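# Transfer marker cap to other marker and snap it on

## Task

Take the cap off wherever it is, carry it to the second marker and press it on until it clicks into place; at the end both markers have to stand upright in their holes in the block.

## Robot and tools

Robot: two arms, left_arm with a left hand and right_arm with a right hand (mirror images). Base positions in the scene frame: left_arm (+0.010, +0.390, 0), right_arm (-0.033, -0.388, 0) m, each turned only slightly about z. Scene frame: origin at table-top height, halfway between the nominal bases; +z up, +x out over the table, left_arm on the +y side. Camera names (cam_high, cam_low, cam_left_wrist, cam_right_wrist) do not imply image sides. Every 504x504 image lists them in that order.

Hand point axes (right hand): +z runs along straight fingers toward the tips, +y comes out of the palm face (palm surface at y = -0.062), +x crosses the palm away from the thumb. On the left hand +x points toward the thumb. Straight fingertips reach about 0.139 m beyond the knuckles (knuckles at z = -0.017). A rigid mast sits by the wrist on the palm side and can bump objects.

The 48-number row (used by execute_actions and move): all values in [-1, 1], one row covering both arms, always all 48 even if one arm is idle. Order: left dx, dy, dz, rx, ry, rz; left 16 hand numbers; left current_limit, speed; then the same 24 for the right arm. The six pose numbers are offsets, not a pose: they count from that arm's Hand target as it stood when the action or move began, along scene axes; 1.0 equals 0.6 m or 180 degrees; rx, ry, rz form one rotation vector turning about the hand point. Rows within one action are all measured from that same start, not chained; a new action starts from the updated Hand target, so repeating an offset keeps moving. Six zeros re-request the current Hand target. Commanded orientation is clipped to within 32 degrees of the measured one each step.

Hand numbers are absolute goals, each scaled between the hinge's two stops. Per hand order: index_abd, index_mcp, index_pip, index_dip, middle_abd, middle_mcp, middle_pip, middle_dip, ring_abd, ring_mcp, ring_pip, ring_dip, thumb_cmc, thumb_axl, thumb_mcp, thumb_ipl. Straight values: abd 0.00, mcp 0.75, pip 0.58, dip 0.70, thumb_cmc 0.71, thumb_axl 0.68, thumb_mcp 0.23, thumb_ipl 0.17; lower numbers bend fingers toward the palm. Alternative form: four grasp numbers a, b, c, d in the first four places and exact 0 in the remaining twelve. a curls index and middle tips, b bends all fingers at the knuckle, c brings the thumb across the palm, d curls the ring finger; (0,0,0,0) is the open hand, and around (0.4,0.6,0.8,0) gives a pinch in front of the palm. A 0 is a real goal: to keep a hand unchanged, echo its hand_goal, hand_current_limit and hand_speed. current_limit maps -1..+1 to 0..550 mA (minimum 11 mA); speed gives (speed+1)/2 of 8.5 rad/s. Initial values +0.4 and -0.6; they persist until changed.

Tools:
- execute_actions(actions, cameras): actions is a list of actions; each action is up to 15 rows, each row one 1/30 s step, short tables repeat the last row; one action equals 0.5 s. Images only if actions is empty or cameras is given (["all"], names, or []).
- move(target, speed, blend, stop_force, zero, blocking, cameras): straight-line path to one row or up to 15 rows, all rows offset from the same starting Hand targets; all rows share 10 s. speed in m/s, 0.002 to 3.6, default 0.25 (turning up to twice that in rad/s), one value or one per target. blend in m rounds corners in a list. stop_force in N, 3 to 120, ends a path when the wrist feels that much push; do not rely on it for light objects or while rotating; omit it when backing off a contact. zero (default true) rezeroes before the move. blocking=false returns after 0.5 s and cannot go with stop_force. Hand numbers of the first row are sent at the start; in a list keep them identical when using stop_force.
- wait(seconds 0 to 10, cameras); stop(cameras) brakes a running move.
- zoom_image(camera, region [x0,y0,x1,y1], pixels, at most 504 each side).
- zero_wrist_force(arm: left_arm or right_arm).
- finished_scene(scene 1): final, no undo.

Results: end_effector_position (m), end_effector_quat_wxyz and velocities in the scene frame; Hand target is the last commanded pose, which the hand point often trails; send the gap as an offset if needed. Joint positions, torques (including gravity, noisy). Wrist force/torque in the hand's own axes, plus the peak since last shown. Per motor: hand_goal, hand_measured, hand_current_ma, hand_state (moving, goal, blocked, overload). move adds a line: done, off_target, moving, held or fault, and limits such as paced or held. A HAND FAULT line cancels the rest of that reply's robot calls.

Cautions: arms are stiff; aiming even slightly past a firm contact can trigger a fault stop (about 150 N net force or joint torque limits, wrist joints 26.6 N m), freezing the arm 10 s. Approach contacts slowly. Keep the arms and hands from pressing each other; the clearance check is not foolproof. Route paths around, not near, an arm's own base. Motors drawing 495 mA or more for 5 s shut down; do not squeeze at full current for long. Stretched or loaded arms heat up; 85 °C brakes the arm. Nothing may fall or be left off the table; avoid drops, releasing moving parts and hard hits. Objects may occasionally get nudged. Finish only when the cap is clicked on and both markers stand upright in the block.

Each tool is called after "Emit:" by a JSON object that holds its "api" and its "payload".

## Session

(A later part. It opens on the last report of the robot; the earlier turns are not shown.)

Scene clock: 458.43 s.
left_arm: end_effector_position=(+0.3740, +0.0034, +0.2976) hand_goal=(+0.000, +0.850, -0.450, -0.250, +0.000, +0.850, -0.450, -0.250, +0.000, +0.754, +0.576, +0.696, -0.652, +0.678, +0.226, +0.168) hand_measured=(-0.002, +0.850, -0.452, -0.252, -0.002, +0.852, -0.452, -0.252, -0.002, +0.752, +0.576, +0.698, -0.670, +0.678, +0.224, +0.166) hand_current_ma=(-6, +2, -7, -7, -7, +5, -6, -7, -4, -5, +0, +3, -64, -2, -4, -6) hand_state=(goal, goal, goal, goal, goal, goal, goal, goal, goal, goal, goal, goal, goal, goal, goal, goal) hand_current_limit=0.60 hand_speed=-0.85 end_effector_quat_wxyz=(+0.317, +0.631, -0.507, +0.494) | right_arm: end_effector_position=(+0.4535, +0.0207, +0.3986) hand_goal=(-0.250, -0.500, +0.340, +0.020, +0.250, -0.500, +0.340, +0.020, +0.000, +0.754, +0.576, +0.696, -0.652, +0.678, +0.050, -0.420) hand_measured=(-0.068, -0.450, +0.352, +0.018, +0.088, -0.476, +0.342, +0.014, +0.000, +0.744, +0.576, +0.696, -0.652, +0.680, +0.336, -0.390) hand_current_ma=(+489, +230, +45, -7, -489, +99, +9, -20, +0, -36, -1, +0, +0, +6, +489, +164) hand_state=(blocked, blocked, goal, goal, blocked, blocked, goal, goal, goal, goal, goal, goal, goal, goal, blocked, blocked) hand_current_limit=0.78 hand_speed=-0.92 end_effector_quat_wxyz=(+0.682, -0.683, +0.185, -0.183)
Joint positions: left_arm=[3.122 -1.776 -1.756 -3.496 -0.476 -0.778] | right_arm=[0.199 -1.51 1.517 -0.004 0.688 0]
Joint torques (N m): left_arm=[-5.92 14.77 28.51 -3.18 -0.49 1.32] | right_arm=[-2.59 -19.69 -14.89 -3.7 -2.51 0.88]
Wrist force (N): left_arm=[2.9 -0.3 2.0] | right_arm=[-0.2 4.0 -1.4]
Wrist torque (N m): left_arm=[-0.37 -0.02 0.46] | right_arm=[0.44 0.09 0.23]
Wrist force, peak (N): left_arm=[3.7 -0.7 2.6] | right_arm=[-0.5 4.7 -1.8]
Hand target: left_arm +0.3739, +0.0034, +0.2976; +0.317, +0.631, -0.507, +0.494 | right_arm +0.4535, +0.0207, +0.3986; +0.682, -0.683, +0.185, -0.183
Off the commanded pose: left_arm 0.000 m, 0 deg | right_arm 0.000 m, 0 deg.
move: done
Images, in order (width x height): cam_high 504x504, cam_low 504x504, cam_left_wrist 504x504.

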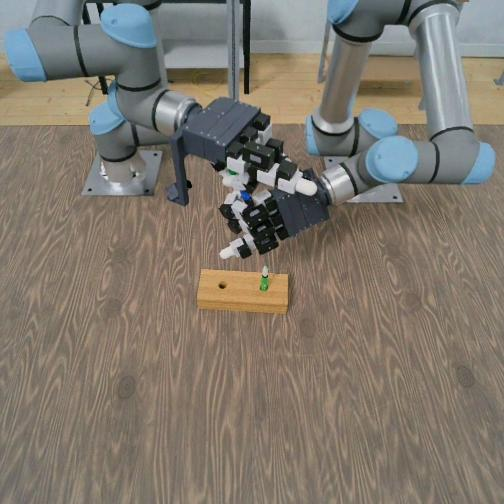

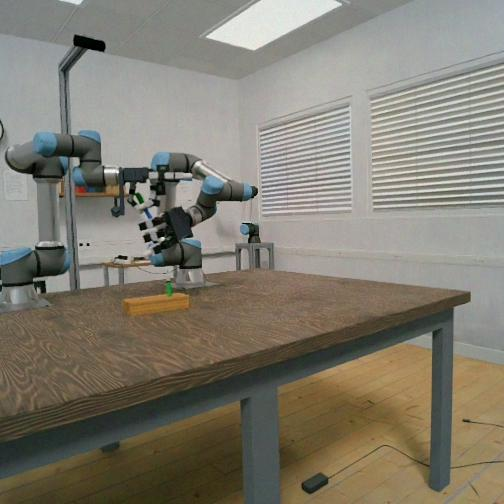

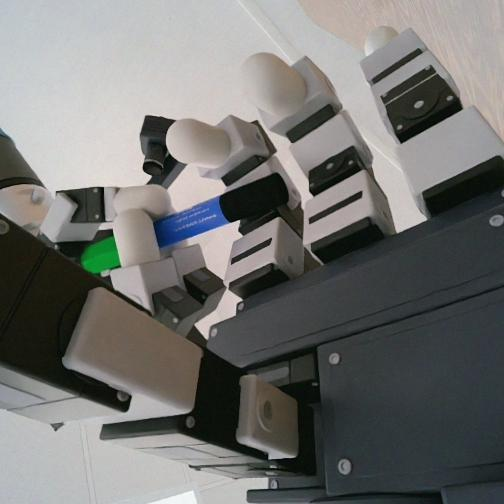

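Emit:
{"api": "move", "payload": {"target": [0,-0.0128,0.037,0,0,0,0,0.85,-0.45,-0.25,0,0.85,-0.45,-0.25,0,0.754,0.576,0.696,-0.653,0.678,0.225,0.168,0.6,-0.85,0,0,0,0,0,0,-0.25,-0.50,0.34,0.02,0.25,-0.50,0.34,0.02,0,0.754,0.576,0.696,-0.653,0.678,0.05,-0.42,0.78,-0.92], "speed": 0.04, "stop_force": 5, "cameras": ["cam_left_wrist","cam_high","cam_low"]}}

Emit:
{"api": "zoom_image", "payload": {"camera": "cam_left_wrist", "region": [50, 60, 350, 320]}}

Emit:
{"api": "zoom_image", "payload": {"camera": "cam_low", "region": [120, 180, 180, 240]}}

Emit:
{"api": "zoom_image", "payload": {"camera": "cam_high", "region": [190, 140, 290, 240]}}

Scene clock: 460.87 s.
left_arm: end_effector_position=(+0.3739, -0.0007, +0.3097) hand_goal=(+0.000, +0.850, -0.450, -0.250, +0.000, +0.850, -0.450, -0.250, +0.000, +0.754, +0.576, +0.696, -0.652, +0.678, +0.226, +0.168) hand_measured=(-0.002, +0.850, -0.452, -0.252, +0.000, +0.852, -0.452, -0.252, -0.002, +0.752, +0.576, +0.698, -0.670, +0.678, +0.224, +0.166) hand_current_ma=(-6, +2, -6, -7, +1, +5, -6, -7, -4, -5, +0, +3, -62, -2, -4, -6) hand_state=(goal, goal, goal, goal, goal, goal, goal, goal, goal, goal, goal, goal, goal, goal, goal, goal) hand_current_limit=0.60 hand_speed=-0.85 end_effector_quat_wxyz=(+0.317, +0.631, -0.507, +0.494) | right_arm: end_effector_position=(+0.4535, +0.0207, +0.3986) hand_goal=(-0.250, -0.500, +0.340, +0.020, +0.250, -0.500, +0.340, +0.020, +0.000, +0.754, +0.576, +0.696, -0.652, +0.678, +0.050, -0.420) hand_measured=(-0.068, -0.452, +0.350, +0.018, +0.092, -0.486, +0.338, +0.012, +0.000, +0.744, +0.576, +0.696, -0.652, +0.680, +0.336, -0.390) hand_current_ma=(+489, +213, +38, -9, -489, +53, -6, -26, +0, -36, -1, +0, -2, +6, +489, +166) hand_state=(blocked, blocked, goal, goal, blocked, goal, goal, goal, goal, goal, goal, goal, goal, goal, blocked, blocked) hand_current_limit=0.78 hand_speed=-0.92 end_effector_quat_wxyz=(+0.682, -0.683, +0.185, -0.183)
Joint positions: left_arm=[3.111 -1.766 -1.733 -3.515 -0.484 -0.793] | right_arm=[0.199 -1.51 1.517 -0.004 0.688 0]
Joint torques (N m): left_arm=[5.44 15.05 10.29 0.82 2.52 1.06] | right_arm=[-5.4 -22.1 -15.81 -3.78 -2.51 0.85]
Wrist force (N): left_arm=[3.0 -0.7 1.8] | right_arm=[-0.5 4.5 -1.3]
Wrist torque (N m): left_arm=[-0.39 0.01 0.47] | right_arm=[0.46 0.12 0.23]
Wrist force, peak (N): left_arm=[-3.2 -3.3 1.6] | right_arm=[-0.5 -3.1 -5.0]
Hand target: left_arm +0.3739, -0.0007, +0.3097; +0.317, +0.631, -0.507, +0.494 (not the last commanded pose) | right_arm +0.4535, +0.0207, +0.3986; +0.682, -0.683, +0.185, -0.183
Off the commanded pose: left_arm 0.011 m, 0 deg | right_arm 0.000 m, 0 deg.
move: contact (left_arm)
Images, in order (width x height): cam_high 504x504, cam_low 504x504, cam_left_wrist 504x504.

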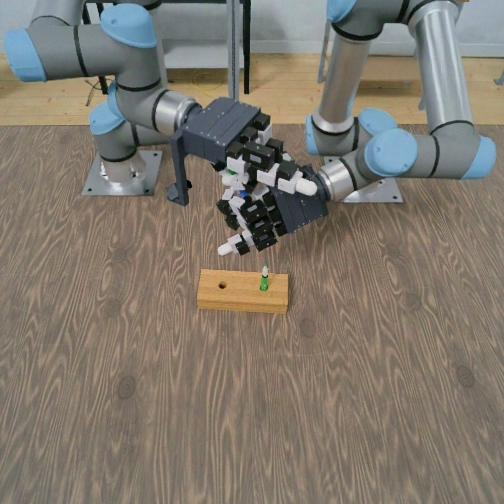

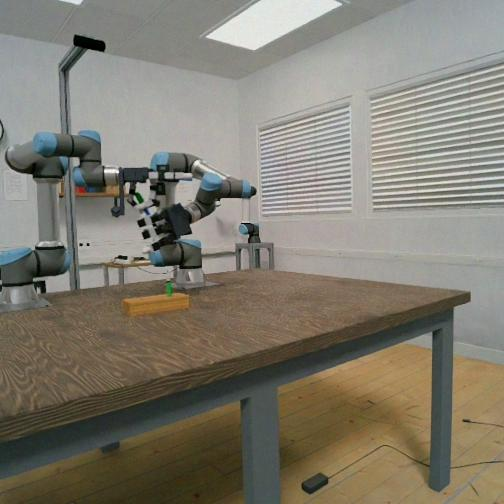

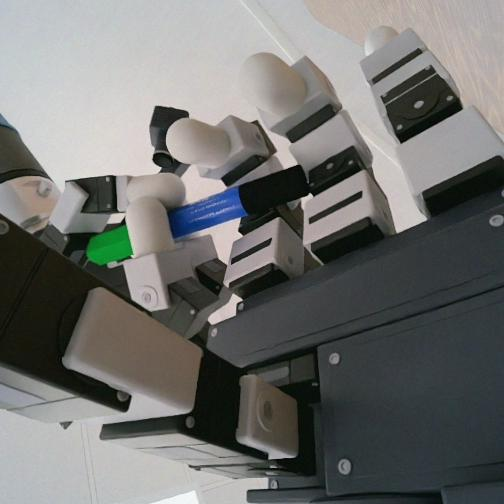

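Scaled by 1.680.

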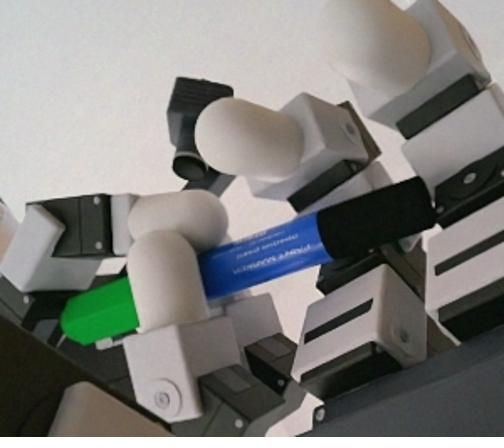

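Scaled by 8.400.

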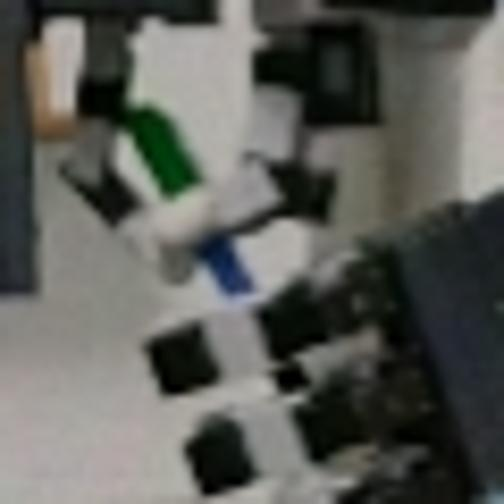

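Scaled by 5.040.

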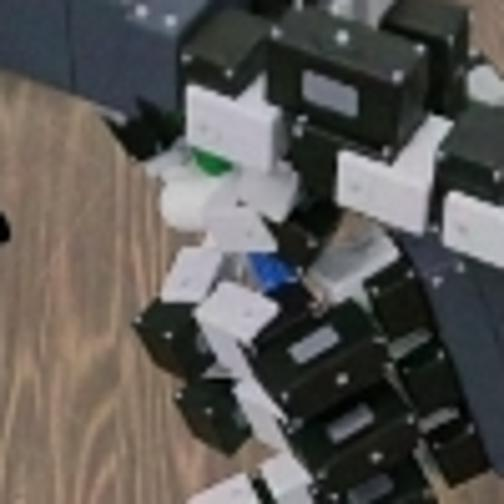

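Emit:
{"api": "execute_actions", "payload": {"actions": [[[0,0,0,0,0,0,0,1.0,-0.45,-0.25,0,1.0,-0.45,-0.25,0,0.754,0.576,0.696,-0.653,0.678,0.225,0.168,0.6,-0.8,0,0,0,0,0,0,-0.25,-0.50,0.34,0.02,0.25,-0.50,0.34,0.02,0,0.754,0.576,0.696,-0.653,0.678,0.05,-0.42,0.78,-0.92]]], "cameras": []}}

Emit:
{"api": "move", "payload": {"target": [0,-0.0065,0.019,0,0,0,0,1.0,-0.45,-0.25,0,1.0,-0.45,-0.25,0,0.754,0.576,0.696,-0.653,0.678,0.225,0.168,0.6,-0.85,0,0,0,0,0,0,-0.25,-0.50,0.34,0.02,0.25,-0.50,0.34,0.02,0,0.754,0.576,0.696,-0.653,0.678,0.05,-0.42,0.78,-0.92], "speed": 0.04, "stop_force": 5, "cameras": ["cam_left_wrist","cam_high","cam_low"]}}

Emit:
{"api": "zoom_image", "payload": {"camera": "cam_left_wrist", "region": [50, 60, 350, 320]}}

Emit:
{"api": "zoom_image", "payload": {"camera": "cam_low", "region": [120, 180, 180, 240]}}

Emit:
{"api": "zoom_image", "payload": {"camera": "cam_high", "region": [190, 140, 290, 240]}}

Scene clock: 464.43 s.
left_arm: end_effector_position=(+0.3739, -0.0007, +0.3097) hand_goal=(+0.000, +1.000, -0.450, -0.250, +0.000, +1.000, -0.450, -0.250, +0.000, +0.754, +0.576, +0.696, -0.652, +0.678, +0.226, +0.168) hand_measured=(-0.002, +0.996, -0.452, -0.252, +0.000, +0.996, -0.452, -0.252, -0.002, +0.752, +0.576, +0.698, -0.670, +0.678, +0.224, +0.166) hand_current_ma=(-6, -15, -6, -7, +1, -14, -5, -7, -4, -5, +0, +3, -62, -2, -4, -6) hand_state=(goal, goal, goal, goal, goal, goal, goal, goal, goal, goal, goal, goal, goal, goal, goal, goal) hand_current_limit=0.60 hand_speed=-0.80 end_effector_quat_wxyz=(+0.317, +0.631, -0.507, +0.494) | right_arm: end_effector_position=(+0.4535, +0.0207, +0.3986) hand_goal=(-0.250, -0.500, +0.340, +0.020, +0.250, -0.500, +0.340, +0.020, +0.000, +0.754, +0.576, +0.696, -0.652, +0.678, +0.050, -0.420) hand_measured=(-0.068, -0.452, +0.352, +0.018, +0.092, -0.488, +0.336, +0.012, +0.000, +0.744, +0.576, +0.696, -0.652, +0.680, +0.336, -0.390) hand_current_ma=(+490, +213, +42, -9, -489, +51, -10, -26, +0, -36, -1, +0, -2, +6, +490, +166) hand_state=(blocked, blocked, goal, goal, blocked, goal, goal, goal, goal, goal, goal, goal, goal, goal, blocked, blocked) hand_current_limit=0.78 hand_speed=-0.92 end_effector_quat_wxyz=(+0.682, -0.683, +0.185, -0.183)
Joint positions: left_arm=[3.111 -1.766 -1.733 -3.515 -0.484 -0.793] | right_arm=[0.199 -1.51 1.517 -0.004 0.688 0]
Joint torques (N m): left_arm=[6.79 14.8 10.49 0.76 2.53 1.04] | right_arm=[-7.94 -25.13 -18.31 -3.75 -2.49 0.73]
Wrist force (N): left_arm=[2.9 -0.1 2.0] | right_arm=[-0.2 4.1 -1.1]
Wrist torque (N m): left_arm=[-0.40 -0.01 0.45] | right_arm=[0.47 0.12 0.19]
Wrist force, peak (N): left_arm=[3.4 -0.9 1.8] | right_arm=[-0.4 4.5 -1.8]
Hand target: left_arm +0.3739, -0.0007, +0.3097; +0.317, +0.631, -0.507, +0.494 | right_arm +0.4535, +0.0207, +0.3986; +0.682, -0.683, +0.185, -0.183
Off the commanded pose: left_arm 0.000 m, 0 deg | right_arm 0.000 m, 0 deg.
No camera images: "cameras" was empty.

Scene clock: 465.77 s.
left_arm: end_effector_position=(+0.3739, -0.0026, +0.3152) hand_goal=(+0.000, +1.000, -0.450, -0.250, +0.000, +1.000, -0.450, -0.250, +0.000, +0.754, +0.576, +0.696, -0.652, +0.678, +0.226, +0.168) hand_measured=(-0.002, +0.996, -0.452, -0.252, +0.000, +0.998, -0.452, -0.252, -0.002, +0.752, +0.576, +0.698, -0.670, +0.678, +0.224, +0.166) hand_current_ma=(-6, -15, -6, -7, +1, -9, -5, -7, -4, -5, +0, +3, -62, -2, -4, -6) hand_state=(goal, goal, goal, goal, goal, goal, goal, goal, goal, goal, goal, goal, goal, goal, goal, goal) hand_current_limit=0.60 hand_speed=-0.85 end_effector_quat_wxyz=(+0.317, +0.631, -0.507, +0.494) | right_arm: end_effector_position=(+0.4535, +0.0207, +0.3986) hand_goal=(-0.250, -0.500, +0.340, +0.020, +0.250, -0.500, +0.340, +0.020, +0.000, +0.754, +0.576, +0.696, -0.652, +0.678, +0.050, -0.420) hand_measured=(-0.068, -0.452, +0.352, +0.018, +0.094, -0.488, +0.336, +0.012, +0.000, +0.744, +0.576, +0.696, -0.652, +0.680, +0.336, -0.390) hand_current_ma=(+490, +213, +42, -9, -489, +51, -11, -26, +0, -36, -1, +0, -2, +6, +490, +166) hand_state=(blocked, blocked, goal, goal, blocked, goal, goal, goal, goal, goal, goal, goal, goal, goal, blocked, blocked) hand_current_limit=0.78 hand_speed=-0.92 end_effector_quat_wxyz=(+0.682, -0.683, +0.185, -0.183)
Joint positions: left_arm=[3.106 -1.762 -1.722 -3.524 -0.487 -0.801] | right_arm=[0.199 -1.51 1.517 -0.004 0.688 0]
Joint torques (N m): left_arm=[6.42 15.74 10.17 0.82 2.65 1.11] | right_arm=[-7.58 -26.16 -17.54 -3.91 -2.54 0.52]
Wrist force (N): left_arm=[2.6 -0.4 1.8] | right_arm=[-0.1 4.0 -1.3]
Wrist torque (N m): left_arm=[-0.39 0.05 0.41] | right_arm=[0.45 0.10 0.22]
Wrist force, peak (N): left_arm=[3.4 -0.4 1.9] | right_arm=[-0.3 4.2 -1.7]
Hand target: left_arm +0.3739, -0.0026, +0.3152; +0.317, +0.631, -0.507, +0.494 (not the last commanded pose) | right_arm +0.4535, +0.0207, +0.3986; +0.682, -0.683, +0.185, -0.183
Off the commanded pose: left_arm 0.006 m, 0 deg | right_arm 0.000 m, 0 deg.
move: held (left_arm; a check stopped the path); limits=held
pose unreachable (left arm): on one or more control steps of this call, first in action 0 (counted from 0), this arm could not follow its commanded pose, so it was not sent that pose on those steps. It may still have moved: this result reports where it is.
cause: moving toward the commanded pose would bring a part of the arm too close to another arm (a part of this arm just beyond joint 6 (wrist 3) and a part of the right arm just beyond its joint 6 (wrist 3), 7 mm apart when this arm was first held).
Images, in order (width x height): cam_high 504x504, cam_low 504x504, cam_left_wrist 504x504.

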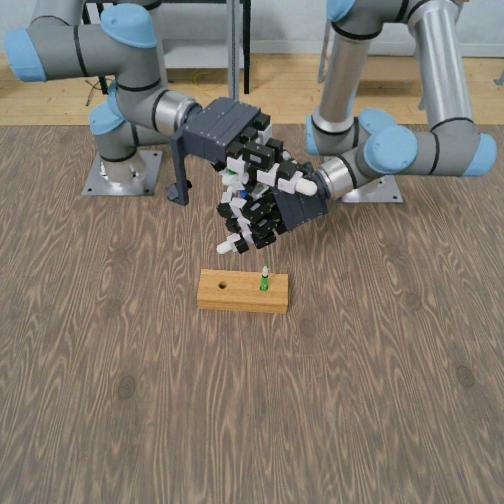

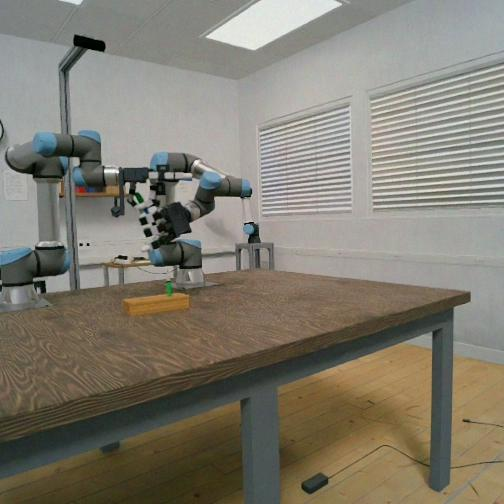

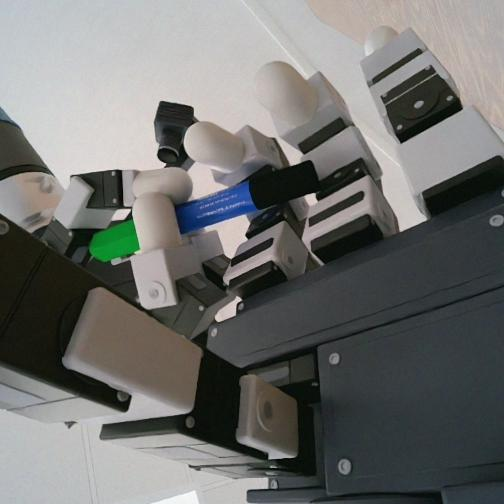

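Scaled by 1.680.

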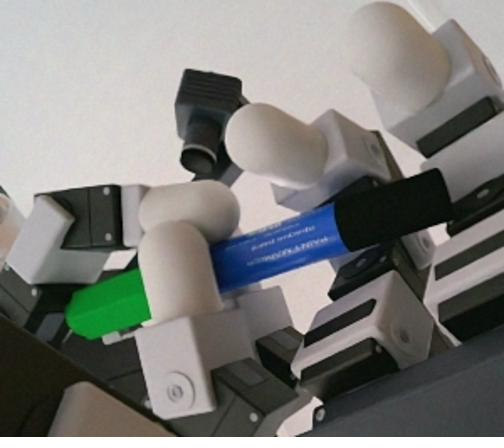

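Scaled by 8.400.

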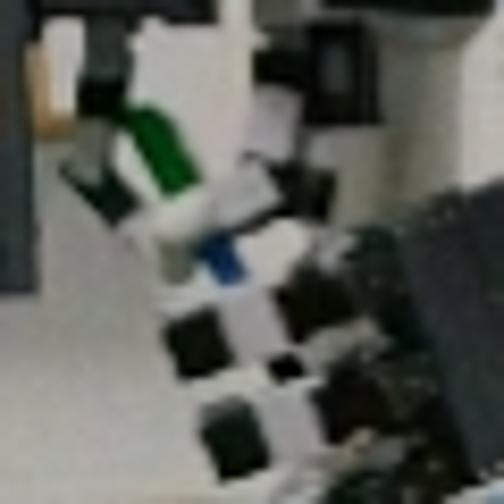

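Scaled by 5.040.

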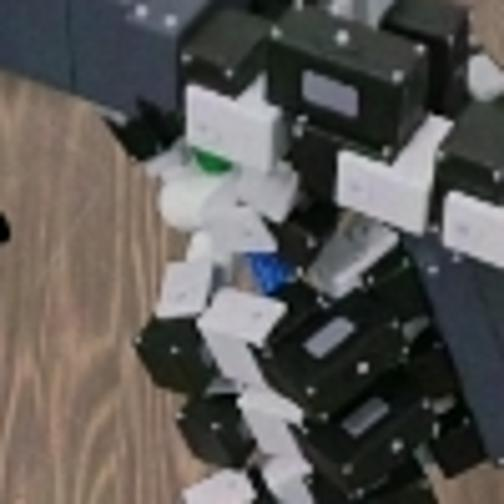

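Emit:
{"api": "execute_actions", "payload": {"actions": [[[0,0,0,0,0,0,0,0.85,-0.55,-0.55,0,0.85,-0.55,-0.55,0,0.754,0.576,0.696,-0.653,0.678,0.225,0.168,0.5,-0.85,0,0,0,0,0,0,-0.25,-0.50,0.34,0.02,0.25,-0.50,0.34,0.02,0,0.754,0.576,0.696,-0.653,0.678,0.05,-0.42,0.78,-0.92]],[[0,0,0,0,0,0,0,0.74,-0.63,-0.70,0,0.74,-0.66,-0.75,0,0.754,0.576,0.696,-0.653,0.678,0.225,0.168,0.5,-0.9,0,0,0,0,0,0,-0.25,-0.50,0.34,0.02,0.25,-0.50,0.34,0.02,0,0.754,0.576,0.696,-0.653,0.678,0.05,-0.42,0.78,-0.92]]], "cameras": ["cam_left_wrist"]}}

Emit:
{"api": "zoom_image", "payload": {"camera": "cam_left_wrist", "region": [50, 60, 350, 320]}}

Scene clock: 469.03 s.
left_arm: end_effector_position=(+0.3739, -0.0026, +0.3152) hand_goal=(+0.000, +0.740, -0.630, -0.700, +0.000, +0.740, -0.660, -0.750, +0.000, +0.754, +0.576, +0.696, -0.652, +0.678, +0.226, +0.168) hand_measured=(-0.002, +0.722, -0.580, -0.640, +0.000, +0.764, -0.656, -0.732, -0.002, +0.752, +0.576, +0.698, -0.670, +0.678, +0.224, +0.166) hand_current_ma=(-6, -67, +196, +244, +1, +91, +11, +58, -4, -5, +0, +3, -62, -2, -4, -6) hand_state=(goal, goal, blocked, blocked, goal, blocked, goal, goal, goal, goal, goal, goal, goal, goal, goal, goal) hand_current_limit=0.50 hand_speed=-0.90 end_effector_quat_wxyz=(+0.317, +0.631, -0.507, +0.494) | right_arm: end_effector_position=(+0.4536, +0.0207, +0.3986) hand_goal=(-0.250, -0.500, +0.340, +0.020, +0.250, -0.500, +0.340, +0.020, +0.000, +0.754, +0.576, +0.696, -0.652, +0.678, +0.050, -0.420) hand_measured=(-0.068, -0.452, +0.352, +0.010, +0.094, -0.476, +0.350, +0.022, +0.000, +0.744, +0.576, +0.696, -0.652, +0.680, +0.336, -0.390) hand_current_ma=(+490, +221, +42, -38, -489, +99, +38, +7, +0, -36, -1, +0, +2, +7, +490, +168) hand_state=(blocked, blocked, goal, goal, blocked, blocked, goal, goal, goal, goal, goal, goal, goal, goal, blocked, blocked) hand_current_limit=0.78 hand_speed=-0.92 end_effector_quat_wxyz=(+0.682, -0.683, +0.185, -0.183)
Joint positions: left_arm=[3.106 -1.762 -1.722 -3.524 -0.487 -0.801] | right_arm=[0.199 -1.51 1.517 -0.004 0.688 0]
Joint torques (N m): left_arm=[5.03 17.54 13.66 0.61 2.73 0.3] | right_arm=[-7.12 -29.59 -19.95 -2.68 -2.59 0.82]
Wrist force (N): left_arm=[-0.4 3.1 4.4] | right_arm=[0.7 -0.5 1.7]
Wrist torque (N m): left_arm=[-0.47 -0.14 0.50] | right_arm=[0.23 0.02 0.30]
Wrist force, peak (N): left_arm=[-0.7 3.2 4.4] | right_arm=[-0.2 4.3 -1.8]
Hand target: left_arm +0.3739, -0.0026, +0.3152; +0.317, +0.631, -0.507, +0.494 | right_arm +0.4535, +0.0207, +0.3986; +0.682, -0.683, +0.185, -0.183
Off the commanded pose: left_arm 0.000 m, 0 deg | right_arm 0.000 m, 0 deg.
Images, in order (width x height): cam_left_wrist 504x504.

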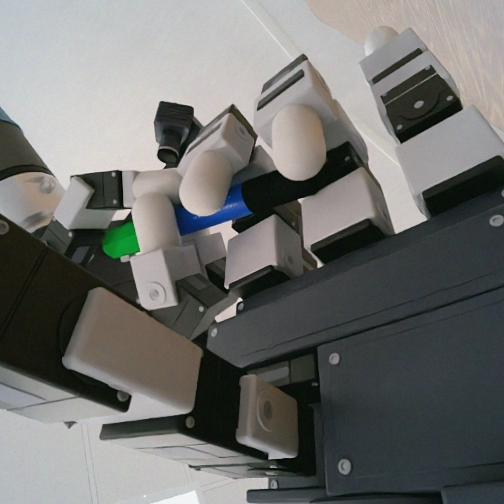

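Scaled by 1.680.

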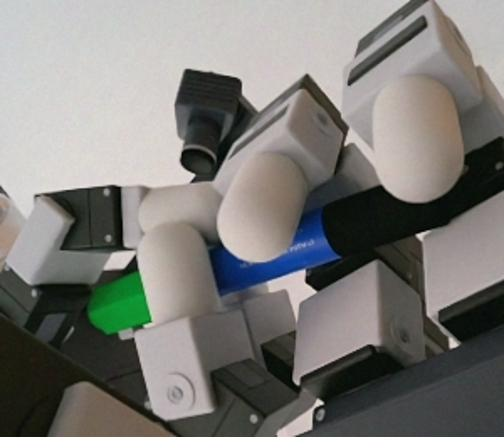

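Emit:
{"api": "execute_actions", "payload": {"actions": [[[0,0,0,0,0,0,0,0.70,-0.68,-0.80,0,0.70,-0.72,-0.86,0,0.754,0.576,0.696,-0.653,0.678,0.225,0.168,0.78,-0.92,0,0,0,0,0,0,-0.25,-0.50,0.34,0.02,0.25,-0.50,0.34,0.02,0,0.754,0.576,0.696,-0.653,0.678,0.05,-0.42,0.78,-0.92]]], "cameras": ["cam_left_wrist"]}}

Emit:
{"api": "zoom_image", "payload": {"camera": "cam_left_wrist", "region": [50, 60, 350, 320]}}

Scene clock: 470.43 s.
left_arm: end_effector_position=(+0.3739, -0.0026, +0.3152) hand_goal=(+0.000, +0.700, -0.680, -0.800, +0.000, +0.700, -0.720, -0.860, +0.000, +0.754, +0.576, +0.696, -0.652, +0.678, +0.226, +0.168) hand_measured=(-0.002, +0.682, -0.580, -0.694, -0.002, +0.738, -0.668, -0.752, -0.002, +0.752, +0.576, +0.698, -0.670, +0.678, +0.224, +0.166) hand_current_ma=(-6, -64, +428, +459, -4, +153, +205, +472, -4, -5, +0, +3, -62, -2, -4, -6) hand_state=(goal, goal, blocked, blocked, goal, blocked, blocked, blocked, goal, goal, goal, goal, goal, goal, goal, goal) hand_current_limit=0.78 hand_speed=-0.92 end_effector_quat_wxyz=(+0.317, +0.631, -0.507, +0.494) | right_arm: end_effector_position=(+0.4536, +0.0207, +0.3986) hand_goal=(-0.250, -0.500, +0.340, +0.020, +0.250, -0.500, +0.340, +0.020, +0.000, +0.754, +0.576, +0.696, -0.652, +0.678, +0.050, -0.420) hand_measured=(-0.068, -0.446, +0.350, +0.004, +0.094, -0.476, +0.350, +0.022, +0.000, +0.744, +0.576, +0.696, -0.652, +0.680, +0.332, -0.390) hand_current_ma=(+489, +243, +37, -59, -489, +106, +40, +8, +0, -36, -1, +0, +2, +7, +490, +168) hand_state=(blocked, blocked, goal, goal, blocked, blocked, goal, goal, goal, goal, goal, goal, goal, goal, blocked, blocked) hand_current_limit=0.78 hand_speed=-0.92 end_effector_quat_wxyz=(+0.682, -0.683, +0.185, -0.183)
Joint positions: left_arm=[3.106 -1.762 -1.722 -3.524 -0.487 -0.801] | right_arm=[0.199 -1.51 1.517 -0.004 0.688 0]
Joint torques (N m): left_arm=[4.63 22.49 19.54 0.2 2.58 -0.77] | right_arm=[-7.06 -30.91 -20.82 -0.26 -2.46 0.71]
Wrist force (N): left_arm=[-1.6 3.9 5.5] | right_arm=[0.4 -1.4 2.6]
Wrist torque (N m): left_arm=[-0.54 -0.18 0.51] | right_arm=[0.24 0.06 0.30]
Wrist force, peak (N): left_arm=[-1.4 4.2 5.6] | right_arm=[0.4 -2.0 2.9]
Hand target: left_arm +0.3739, -0.0026, +0.3152; +0.317, +0.631, -0.507, +0.494 | right_arm +0.4535, +0.0207, +0.3986; +0.682, -0.683, +0.185, -0.183
Off the commanded pose: left_arm 0.000 m, 0 deg | right_arm 0.000 m, 0 deg.
Images, in order (width x height): cam_left_wrist 504x504.

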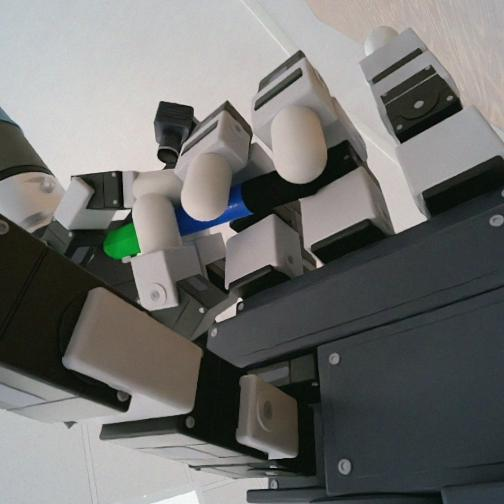

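Scaled by 1.680.

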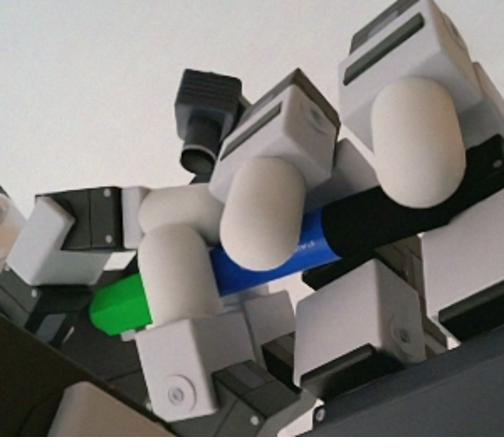

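Emit:
{"api": "execute_actions", "payload": {"actions": [[[0,0,0,0,0,0,0,0.70,-0.68,-0.82,0,0.68,-0.74,-0.88,0,0.754,0.576,0.696,-0.653,0.678,0.225,0.168,0.78,-0.92,0,0,0,0,0,0,-0.05,-0.17,0.4,0.10,0.05,-0.17,0.4,0.10,0,0.754,0.576,0.696,-0.653,0.678,0.36,-0.30,0.5,-0.75]]], "cameras": []}}

Emit:
{"api": "move", "payload": {"target": [0,0,0,0,0,0,0,0.70,-0.68,-0.82,0,0.68,-0.74,-0.88,0,0.754,0.576,0.696,-0.653,0.678,0.225,0.168,0.78,-0.92,-0.004,-0.0425,0.1175,0,0,0,-0.05,-0.17,0.4,0.10,0.05,-0.17,0.4,0.10,0,0.754,0.576,0.696,-0.653,0.678,0.36,-0.30,0.5,-0.75], "speed": 0.1, "cameras": ["all"]}}

Emit:
{"api": "zoom_image", "payload": {"camera": "cam_low", "region": [120, 180, 180, 240]}}

Emit:
{"api": "zoom_image", "payload": {"camera": "cam_high", "region": [190, 130, 290, 230]}}

Scene clock: 472.13 s.
left_arm: end_effector_position=(+0.3739, -0.0026, +0.3152) hand_goal=(+0.000, +0.700, -0.680, -0.820, +0.000, +0.680, -0.740, -0.880, +0.000, +0.754, +0.576, +0.696, -0.652, +0.678, +0.226, +0.168) hand_measured=(-0.002, +0.696, -0.592, -0.720, -0.002, +0.690, -0.668, -0.752, -0.002, +0.752, +0.576, +0.698, -0.670, +0.678, +0.224, +0.166) hand_current_ma=(-6, -14, +366, +431, -6, +31, +296, +489, -4, -5, +0, +3, -62, -2, -4, -6) hand_state=(goal, goal, blocked, blocked, goal, goal, blocked, blocked, goal, goal, goal, goal, goal, goal, goal, goal) hand_current_limit=0.78 hand_speed=-0.92 end_effector_quat_wxyz=(+0.317, +0.631, -0.507, +0.494) | right_arm: end_effector_position=(+0.4535, +0.0207, +0.3986) hand_goal=(-0.050, -0.170, +0.400, +0.100, +0.050, -0.170, +0.400, +0.100, +0.000, +0.754, +0.576, +0.696, -0.652, +0.678, +0.360, -0.300) hand_measured=(-0.048, -0.250, +0.380, +0.094, +0.046, -0.306, +0.374, +0.086, +0.000, +0.744, +0.576, +0.696, -0.654, +0.680, +0.358, -0.302) hand_current_ma=(+6, -381, -76, -21, -10, -412, -108, -56, +0, -36, -1, +0, -6, +5, -9, -5) hand_state=(goal, blocked, goal, goal, goal, blocked, blocked, goal, goal, goal, goal, goal, goal, goal, goal, goal) hand_current_limit=0.50 hand_speed=-0.75 end_effector_quat_wxyz=(+0.682, -0.683, +0.185, -0.183)
Joint positions: left_arm=[3.106 -1.762 -1.722 -3.524 -0.487 -0.801] | right_arm=[0.199 -1.51 1.517 -0.004 0.688 0]
Joint torques (N m): left_arm=[2.64 27.81 22 -0.17 2.31 -1.44] | right_arm=[-6.28 -26.77 -21.83 -0.34 -2.64 0.57]
Wrist force (N): left_arm=[0.2 -2.9 0.6] | right_arm=[-0.1 1.7 -4.9]
Wrist torque (N m): left_arm=[-0.35 0.03 0.19] | right_arm=[0.24 0.10 0.19]
Wrist force, peak (N): left_arm=[-1.5 4.2 5.6] | right_arm=[-0.1 1.7 -4.9]
Hand target: left_arm +0.3739, -0.0026, +0.3152; +0.317, +0.631, -0.507, +0.494 | right_arm +0.4535, +0.0207, +0.3986; +0.682, -0.683, +0.185, -0.183
Off the commanded pose: left_arm 0.000 m, 0 deg | right_arm 0.000 m, 0 deg.
No camera images: "cameras" was empty.

Scene clock: 473.43 s.
left_arm: end_effector_position=(+0.3739, -0.0026, +0.3152) hand_goal=(+0.000, +0.700, -0.680, -0.820, +0.000, +0.680, -0.740, -0.880, +0.000, +0.754, +0.576, +0.696, -0.652, +0.678, +0.226, +0.168) hand_measured=(-0.002, +0.696, -0.592, -0.720, -0.002, +0.690, -0.668, -0.752, -0.002, +0.752, +0.576, +0.698, -0.670, +0.678, +0.224, +0.166) hand_current_ma=(-6, -14, +366, +431, -6, +31, +296, +489, -4, -5, +0, +3, -62, -2, -4, -6) hand_state=(goal, goal, blocked, blocked, goal, goal, blocked, blocked, goal, goal, goal, goal, goal, goal, goal, goal) hand_current_limit=0.78 hand_speed=-0.92 end_effector_quat_wxyz=(+0.317, +0.631, -0.507, +0.494) | right_arm: end_effector_position=(+0.4511, -0.0047, +0.4691) hand_goal=(-0.050, -0.170, +0.400, +0.100, +0.050, -0.170, +0.400, +0.100, +0.000, +0.754, +0.576, +0.696, -0.652, +0.678, +0.360, -0.300) hand_measured=(-0.046, -0.182, +0.396, +0.098, +0.046, -0.180, +0.396, +0.098, +0.000, +0.744, +0.576, +0.696, -0.654, +0.680, +0.358, -0.302) hand_current_ma=(+9, -44, -13, -8, -9, -43, -13, -8, +0, -36, -1, +0, -6, +5, -9, -5) hand_state=(goal, goal, goal, goal, goal, goal, goal, goal, goal, goal, goal, goal, goal, goal, goal, goal) hand_current_limit=0.50 hand_speed=-0.75 end_effector_quat_wxyz=(+0.682, -0.683, +0.185, -0.183)
Joint positions: left_arm=[3.106 -1.762 -1.722 -3.524 -0.487 -0.801] | right_arm=[0.139 -1.529 1.357 0.176 0.627 0]
Joint torques (N m): left_arm=[0.97 31.95 22.82 -0.47 2.17 -1.37] | right_arm=[-9.29 -11.78 -31.84 1.45 -2.96 -1.32]
Wrist force (N): left_arm=[2.5 -0.3 1.8] | right_arm=[0.2 3.5 -1.1]
Wrist torque (N m): left_arm=[-0.39 0.03 0.44] | right_arm=[0.43 0.07 0.31]
Wrist force, peak (N): left_arm=[2.7 -0.3 2.1] | right_arm=[-0.2 3.0 -4.2]
Hand target: left_arm +0.3739, -0.0026, +0.3152; +0.317, +0.631, -0.507, +0.494 | right_arm +0.4511, -0.0048, +0.4691; +0.682, -0.683, +0.185, -0.183
Off the commanded pose: left_arm 0.000 m, 0 deg | right_arm 0.000 m, 0 deg.
move: done

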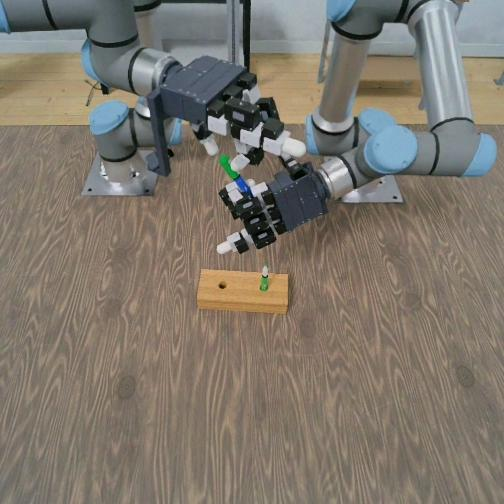

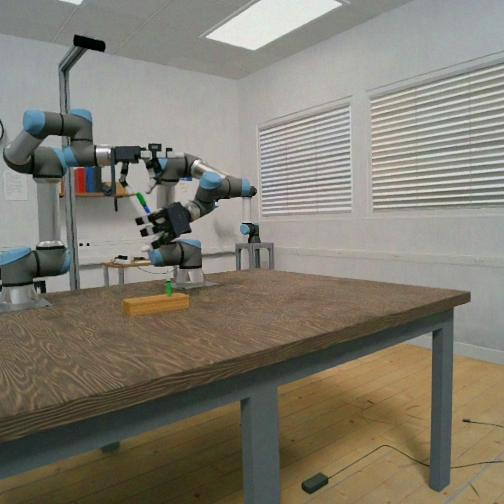

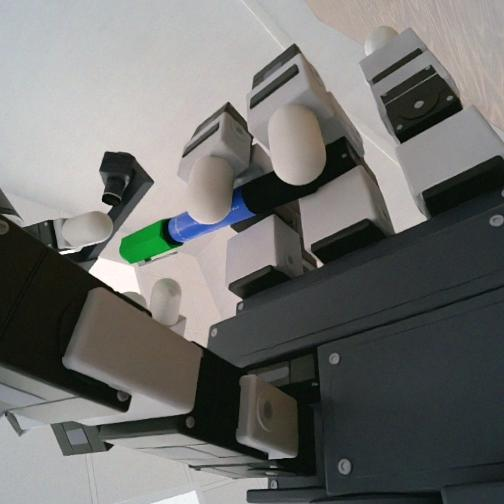

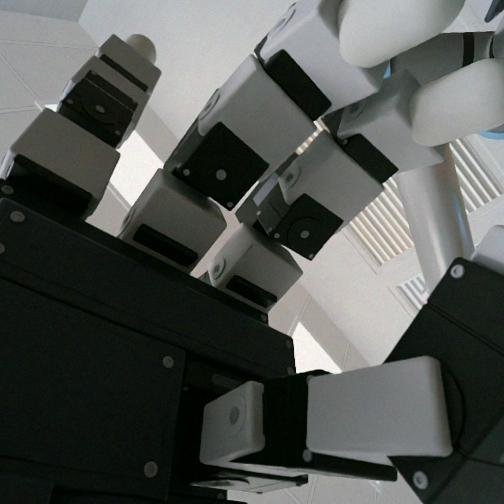

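Scaled by 8.400.

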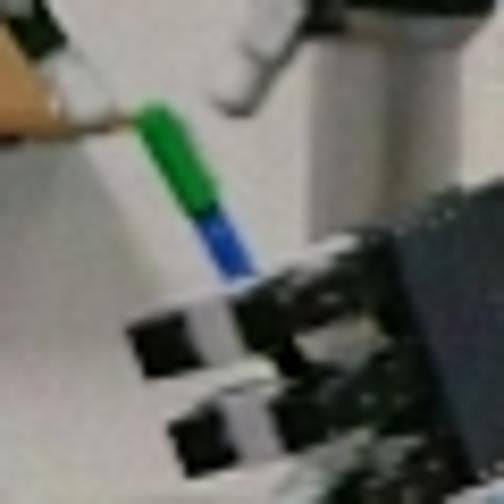

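Scaled by 5.040.

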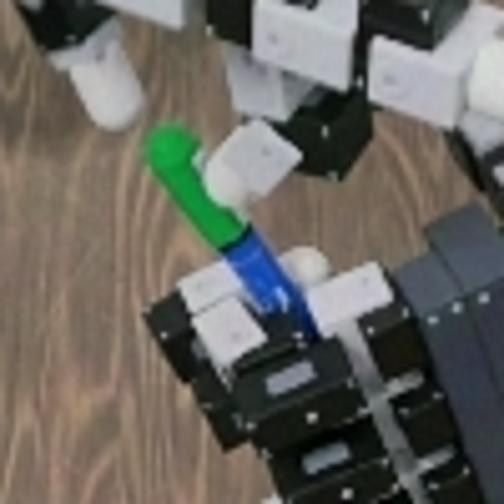

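Emit:
{"api": "move", "payload": {"target": [-0.0023,-0.0248,-0.0527,-0.1318,-0.0099,0,0,0.70,-0.68,-0.82,0,0.68,-0.74,-0.88,0,0.754,0.576,0.696,-0.653,0.678,0.225,0.168,0.78,-0.92,0.005,0.0425,0.015,0,0,0,-0.05,-0.17,0.4,0.10,0.05,-0.17,0.4,0.10,0,0.754,0.576,0.696,-0.653,0.678,0.36,-0.30,0.5,-0.75], "speed": 0.12, "cameras": ["all"]}}

Emit:
{"api": "zoom_image", "payload": {"camera": "cam_low", "region": [120, 180, 180, 240]}}

Emit:
{"api": "zoom_image", "payload": {"camera": "cam_high", "region": [190, 130, 290, 230]}}

Scene clock: 477.77 s.
left_arm: end_effector_position=(+0.3725, -0.0175, +0.2836) hand_goal=(+0.000, +0.700, -0.680, -0.820, +0.000, +0.680, -0.740, -0.880, +0.000, +0.754, +0.576, +0.696, -0.652, +0.678, +0.226, +0.168) hand_measured=(-0.002, +0.696, -0.592, -0.720, -0.002, +0.690, -0.668, -0.752, -0.002, +0.752, +0.576, +0.698, -0.670, +0.678, +0.224, +0.166) hand_current_ma=(-6, -14, +366, +431, -6, +31, +296, +490, -4, -5, +0, +3, -62, -2, -4, -6) hand_state=(goal, goal, blocked, blocked, goal, goal, blocked, blocked, goal, goal, goal, goal, goal, goal, goal, goal) hand_current_limit=0.78 hand_speed=-0.92 end_effector_quat_wxyz=(+0.432, +0.545, -0.400, +0.597) | right_arm: end_effector_position=(+0.4541, +0.0207, +0.4781) hand_goal=(-0.050, -0.170, +0.400, +0.100, +0.050, -0.170, +0.400, +0.100, +0.000, +0.754, +0.576, +0.696, -0.652, +0.678, +0.360, -0.300) hand_measured=(-0.046, -0.182, +0.396, +0.098, +0.046, -0.180, +0.396, +0.098, +0.000, +0.744, +0.576, +0.696, -0.654, +0.680, +0.358, -0.302) hand_current_ma=(+9, -44, -13, -8, -9, -43, -13, -8, +0, -36, -1, +0, -6, +5, -9, -5) hand_state=(goal, goal, goal, goal, goal, goal, goal, goal, goal, goal, goal, goal, goal, goal, goal, goal) hand_current_limit=0.50 hand_speed=-0.75 end_effector_quat_wxyz=(+0.682, -0.683, +0.185, -0.183)
Joint positions: left_arm=[3.076 -1.709 -2.106 -2.244 -0.405 -1.77] | right_arm=[0.199 -1.49 1.292 0.202 0.687 0]
Joint torques (N m): left_arm=[-5.59 11.2 8.59 2.88 -2.42 -1.41] | right_arm=[11.58 -13.15 -31.18 1.45 2.56 -1.16]
Wrist force (N): left_arm=[2.6 0.0 2.8] | right_arm=[-0.3 3.1 -1.7]
Wrist torque (N m): left_arm=[-0.60 0.09 0.53] | right_arm=[0.40 0.14 0.23]
Wrist force, peak (N): left_arm=[3.1 0.3 2.8] | right_arm=[0.1 3.6 -1.2]
Hand target: left_arm +0.3725, -0.0175, +0.2836; +0.432, +0.544, -0.400, +0.597 | right_arm +0.4541, +0.0207, +0.4781; +0.682, -0.683, +0.185, -0.183
Off the commanded pose: left_arm 0.000 m, 0 deg | right_arm 0.000 m, 0 deg.
move: done

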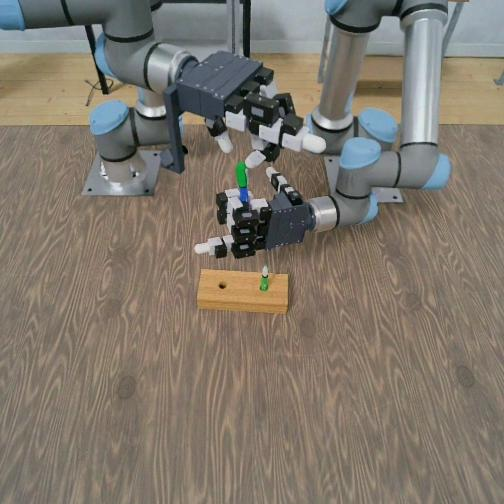

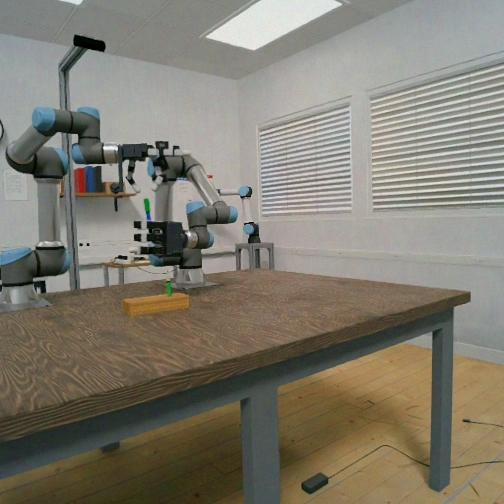

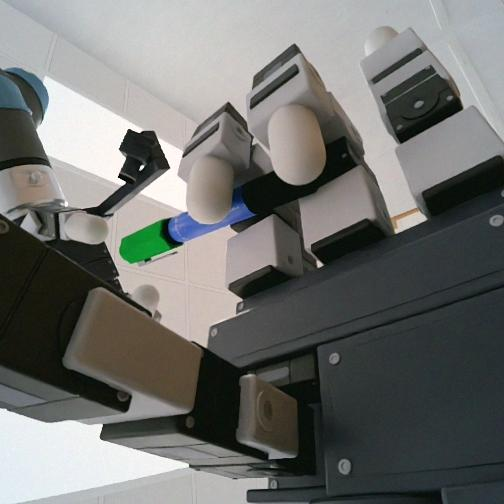

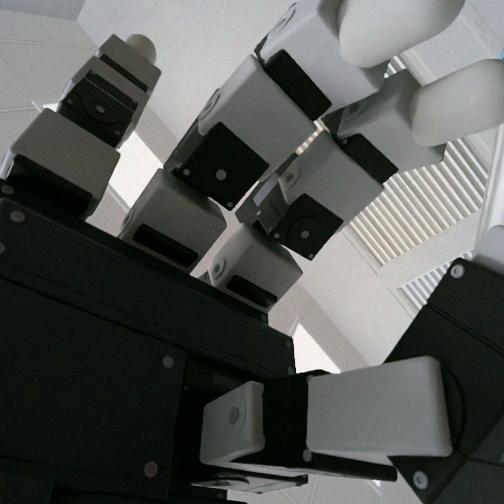

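Scaled by 8.400.

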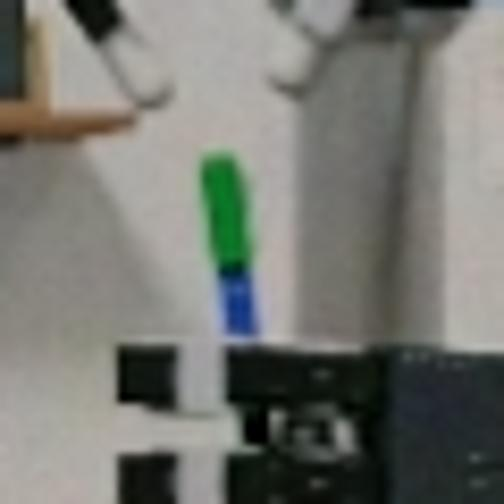

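Scaled by 5.040.

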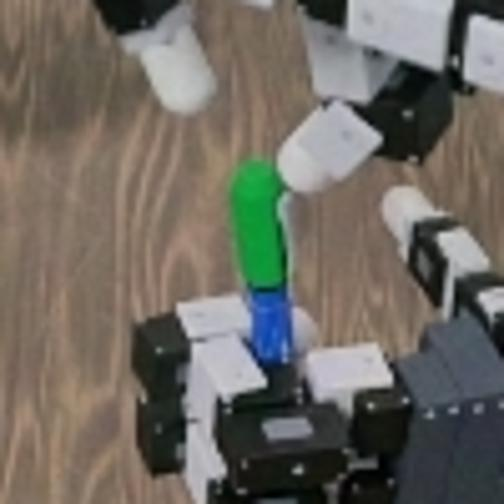

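Emit:
{"api": "move", "payload": {"target": [0,0,0,0,0,0,0,0.70,-0.68,-0.82,0,0.68,-0.74,-0.88,0,0.754,0.576,0.696,-0.653,0.678,0.225,0.168,0.78,-0.92,0,0,-0.1565,0,0,0,-0.05,-0.17,0.4,0.08,0.05,-0.17,0.4,0.08,0,0.754,0.576,0.696,-0.653,0.678,0.34,-0.346,0.5,-0.85], "speed": 0.1, "cameras": ["cam_left_wrist","cam_low"]}}

Emit:
{"api": "zoom_image", "payload": {"camera": "cam_low", "region": [120, 180, 180, 240]}}

Emit:
{"api": "zoom_image", "payload": {"camera": "cam_left_wrist", "region": [50, 120, 290, 320]}}

Scene clock: 481.30 s.
left_arm: end_effector_position=(+0.3725, -0.0175, +0.2836) hand_goal=(+0.000, +0.700, -0.680, -0.820, +0.000, +0.680, -0.740, -0.880, +0.000, +0.754, +0.576, +0.696, -0.652, +0.678, +0.226, +0.168) hand_measured=(-0.002, +0.696, -0.592, -0.720, -0.002, +0.690, -0.668, -0.752, -0.002, +0.752, +0.576, +0.698, -0.670, +0.678, +0.224, +0.166) hand_current_ma=(-6, -14, +366, +431, -6, +31, +296, +490, -4, -5, +0, +3, -62, -2, -4, -6) hand_state=(goal, goal, blocked, blocked, goal, goal, blocked, blocked, goal, goal, goal, goal, goal, goal, goal, goal) hand_current_limit=0.78 hand_speed=-0.92 end_effector_quat_wxyz=(+0.432, +0.544, -0.400, +0.597) | right_arm: end_effector_position=(+0.4541, +0.0208, +0.3843) hand_goal=(-0.050, -0.170, +0.400, +0.080, +0.050, -0.170, +0.400, +0.080, +0.000, +0.754, +0.576, +0.696, -0.652, +0.678, +0.340, -0.346) hand_measured=(-0.046, -0.180, +0.396, +0.082, +0.046, -0.180, +0.396, +0.084, +0.000, +0.744, +0.576, +0.696, -0.654, +0.680, +0.342, -0.344) hand_current_ma=(+9, -43, -13, +9, -9, -42, -13, +10, +0, -36, -1, +0, -6, +5, +10, +13) hand_state=(goal, goal, goal, goal, goal, goal, goal, goal, goal, goal, goal, goal, goal, goal, goal, goal) hand_current_limit=0.50 hand_speed=-0.85 end_effector_quat_wxyz=(+0.682, -0.683, +0.185, -0.183)
Joint positions: left_arm=[3.076 -1.709 -2.106 -2.243 -0.405 -1.771] | right_arm=[0.199 -1.507 1.551 -0.04 0.688 0]
Joint torques (N m): left_arm=[-5.38 11.47 9.38 3.12 -2.18 -1.51] | right_arm=[-10.36 -14.06 -9.57 -4.11 0.9 1.32]
Wrist force (N): left_arm=[2.5 -0.2 2.6] | right_arm=[0.0 3.7 -1.3]
Wrist torque (N m): left_arm=[-0.60 0.08 0.53] | right_arm=[0.43 0.08 0.21]
Wrist force, peak (N): left_arm=[2.7 -0.1 2.8] | right_arm=[0.2 4.7 -1.1]
Hand target: left_arm +0.3725, -0.0175, +0.2836; +0.432, +0.544, -0.400, +0.597 | right_arm +0.4541, +0.0207, +0.3842; +0.682, -0.683, +0.185, -0.183
Off the commanded pose: left_arm 0.000 m, 0 deg | right_arm 0.000 m, 0 deg.
move: done
Images, in order (width x height): cam_low 504x504, cam_left_wrist 504x504.

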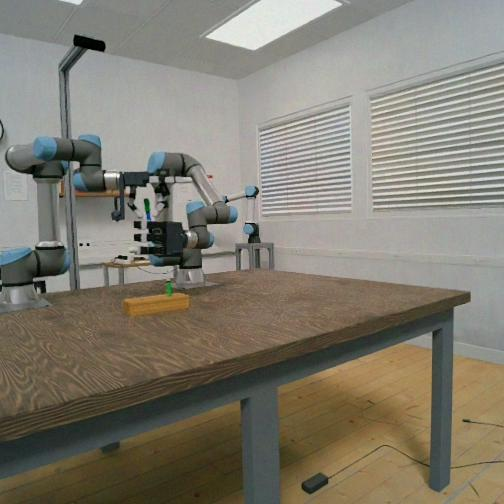

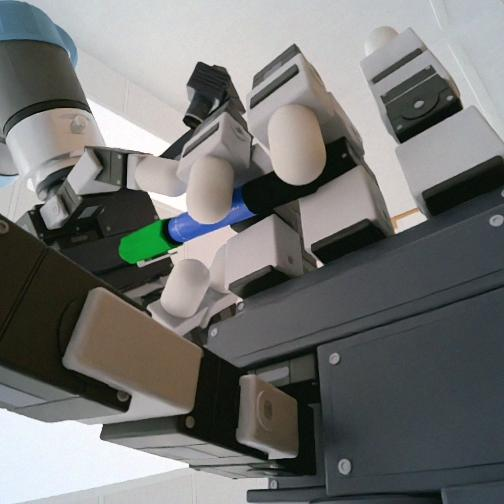

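Scaled by 8.400.

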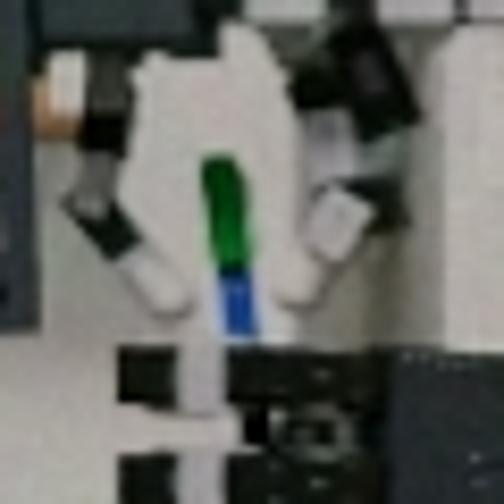

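Scaled by 2.100.

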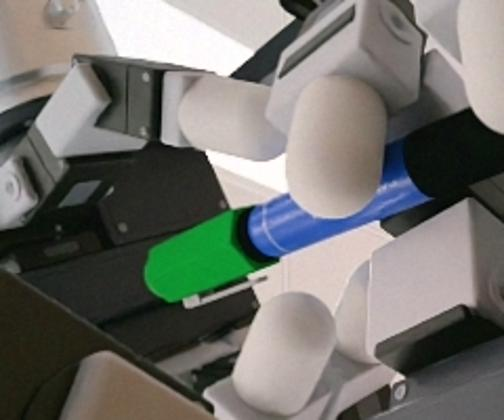

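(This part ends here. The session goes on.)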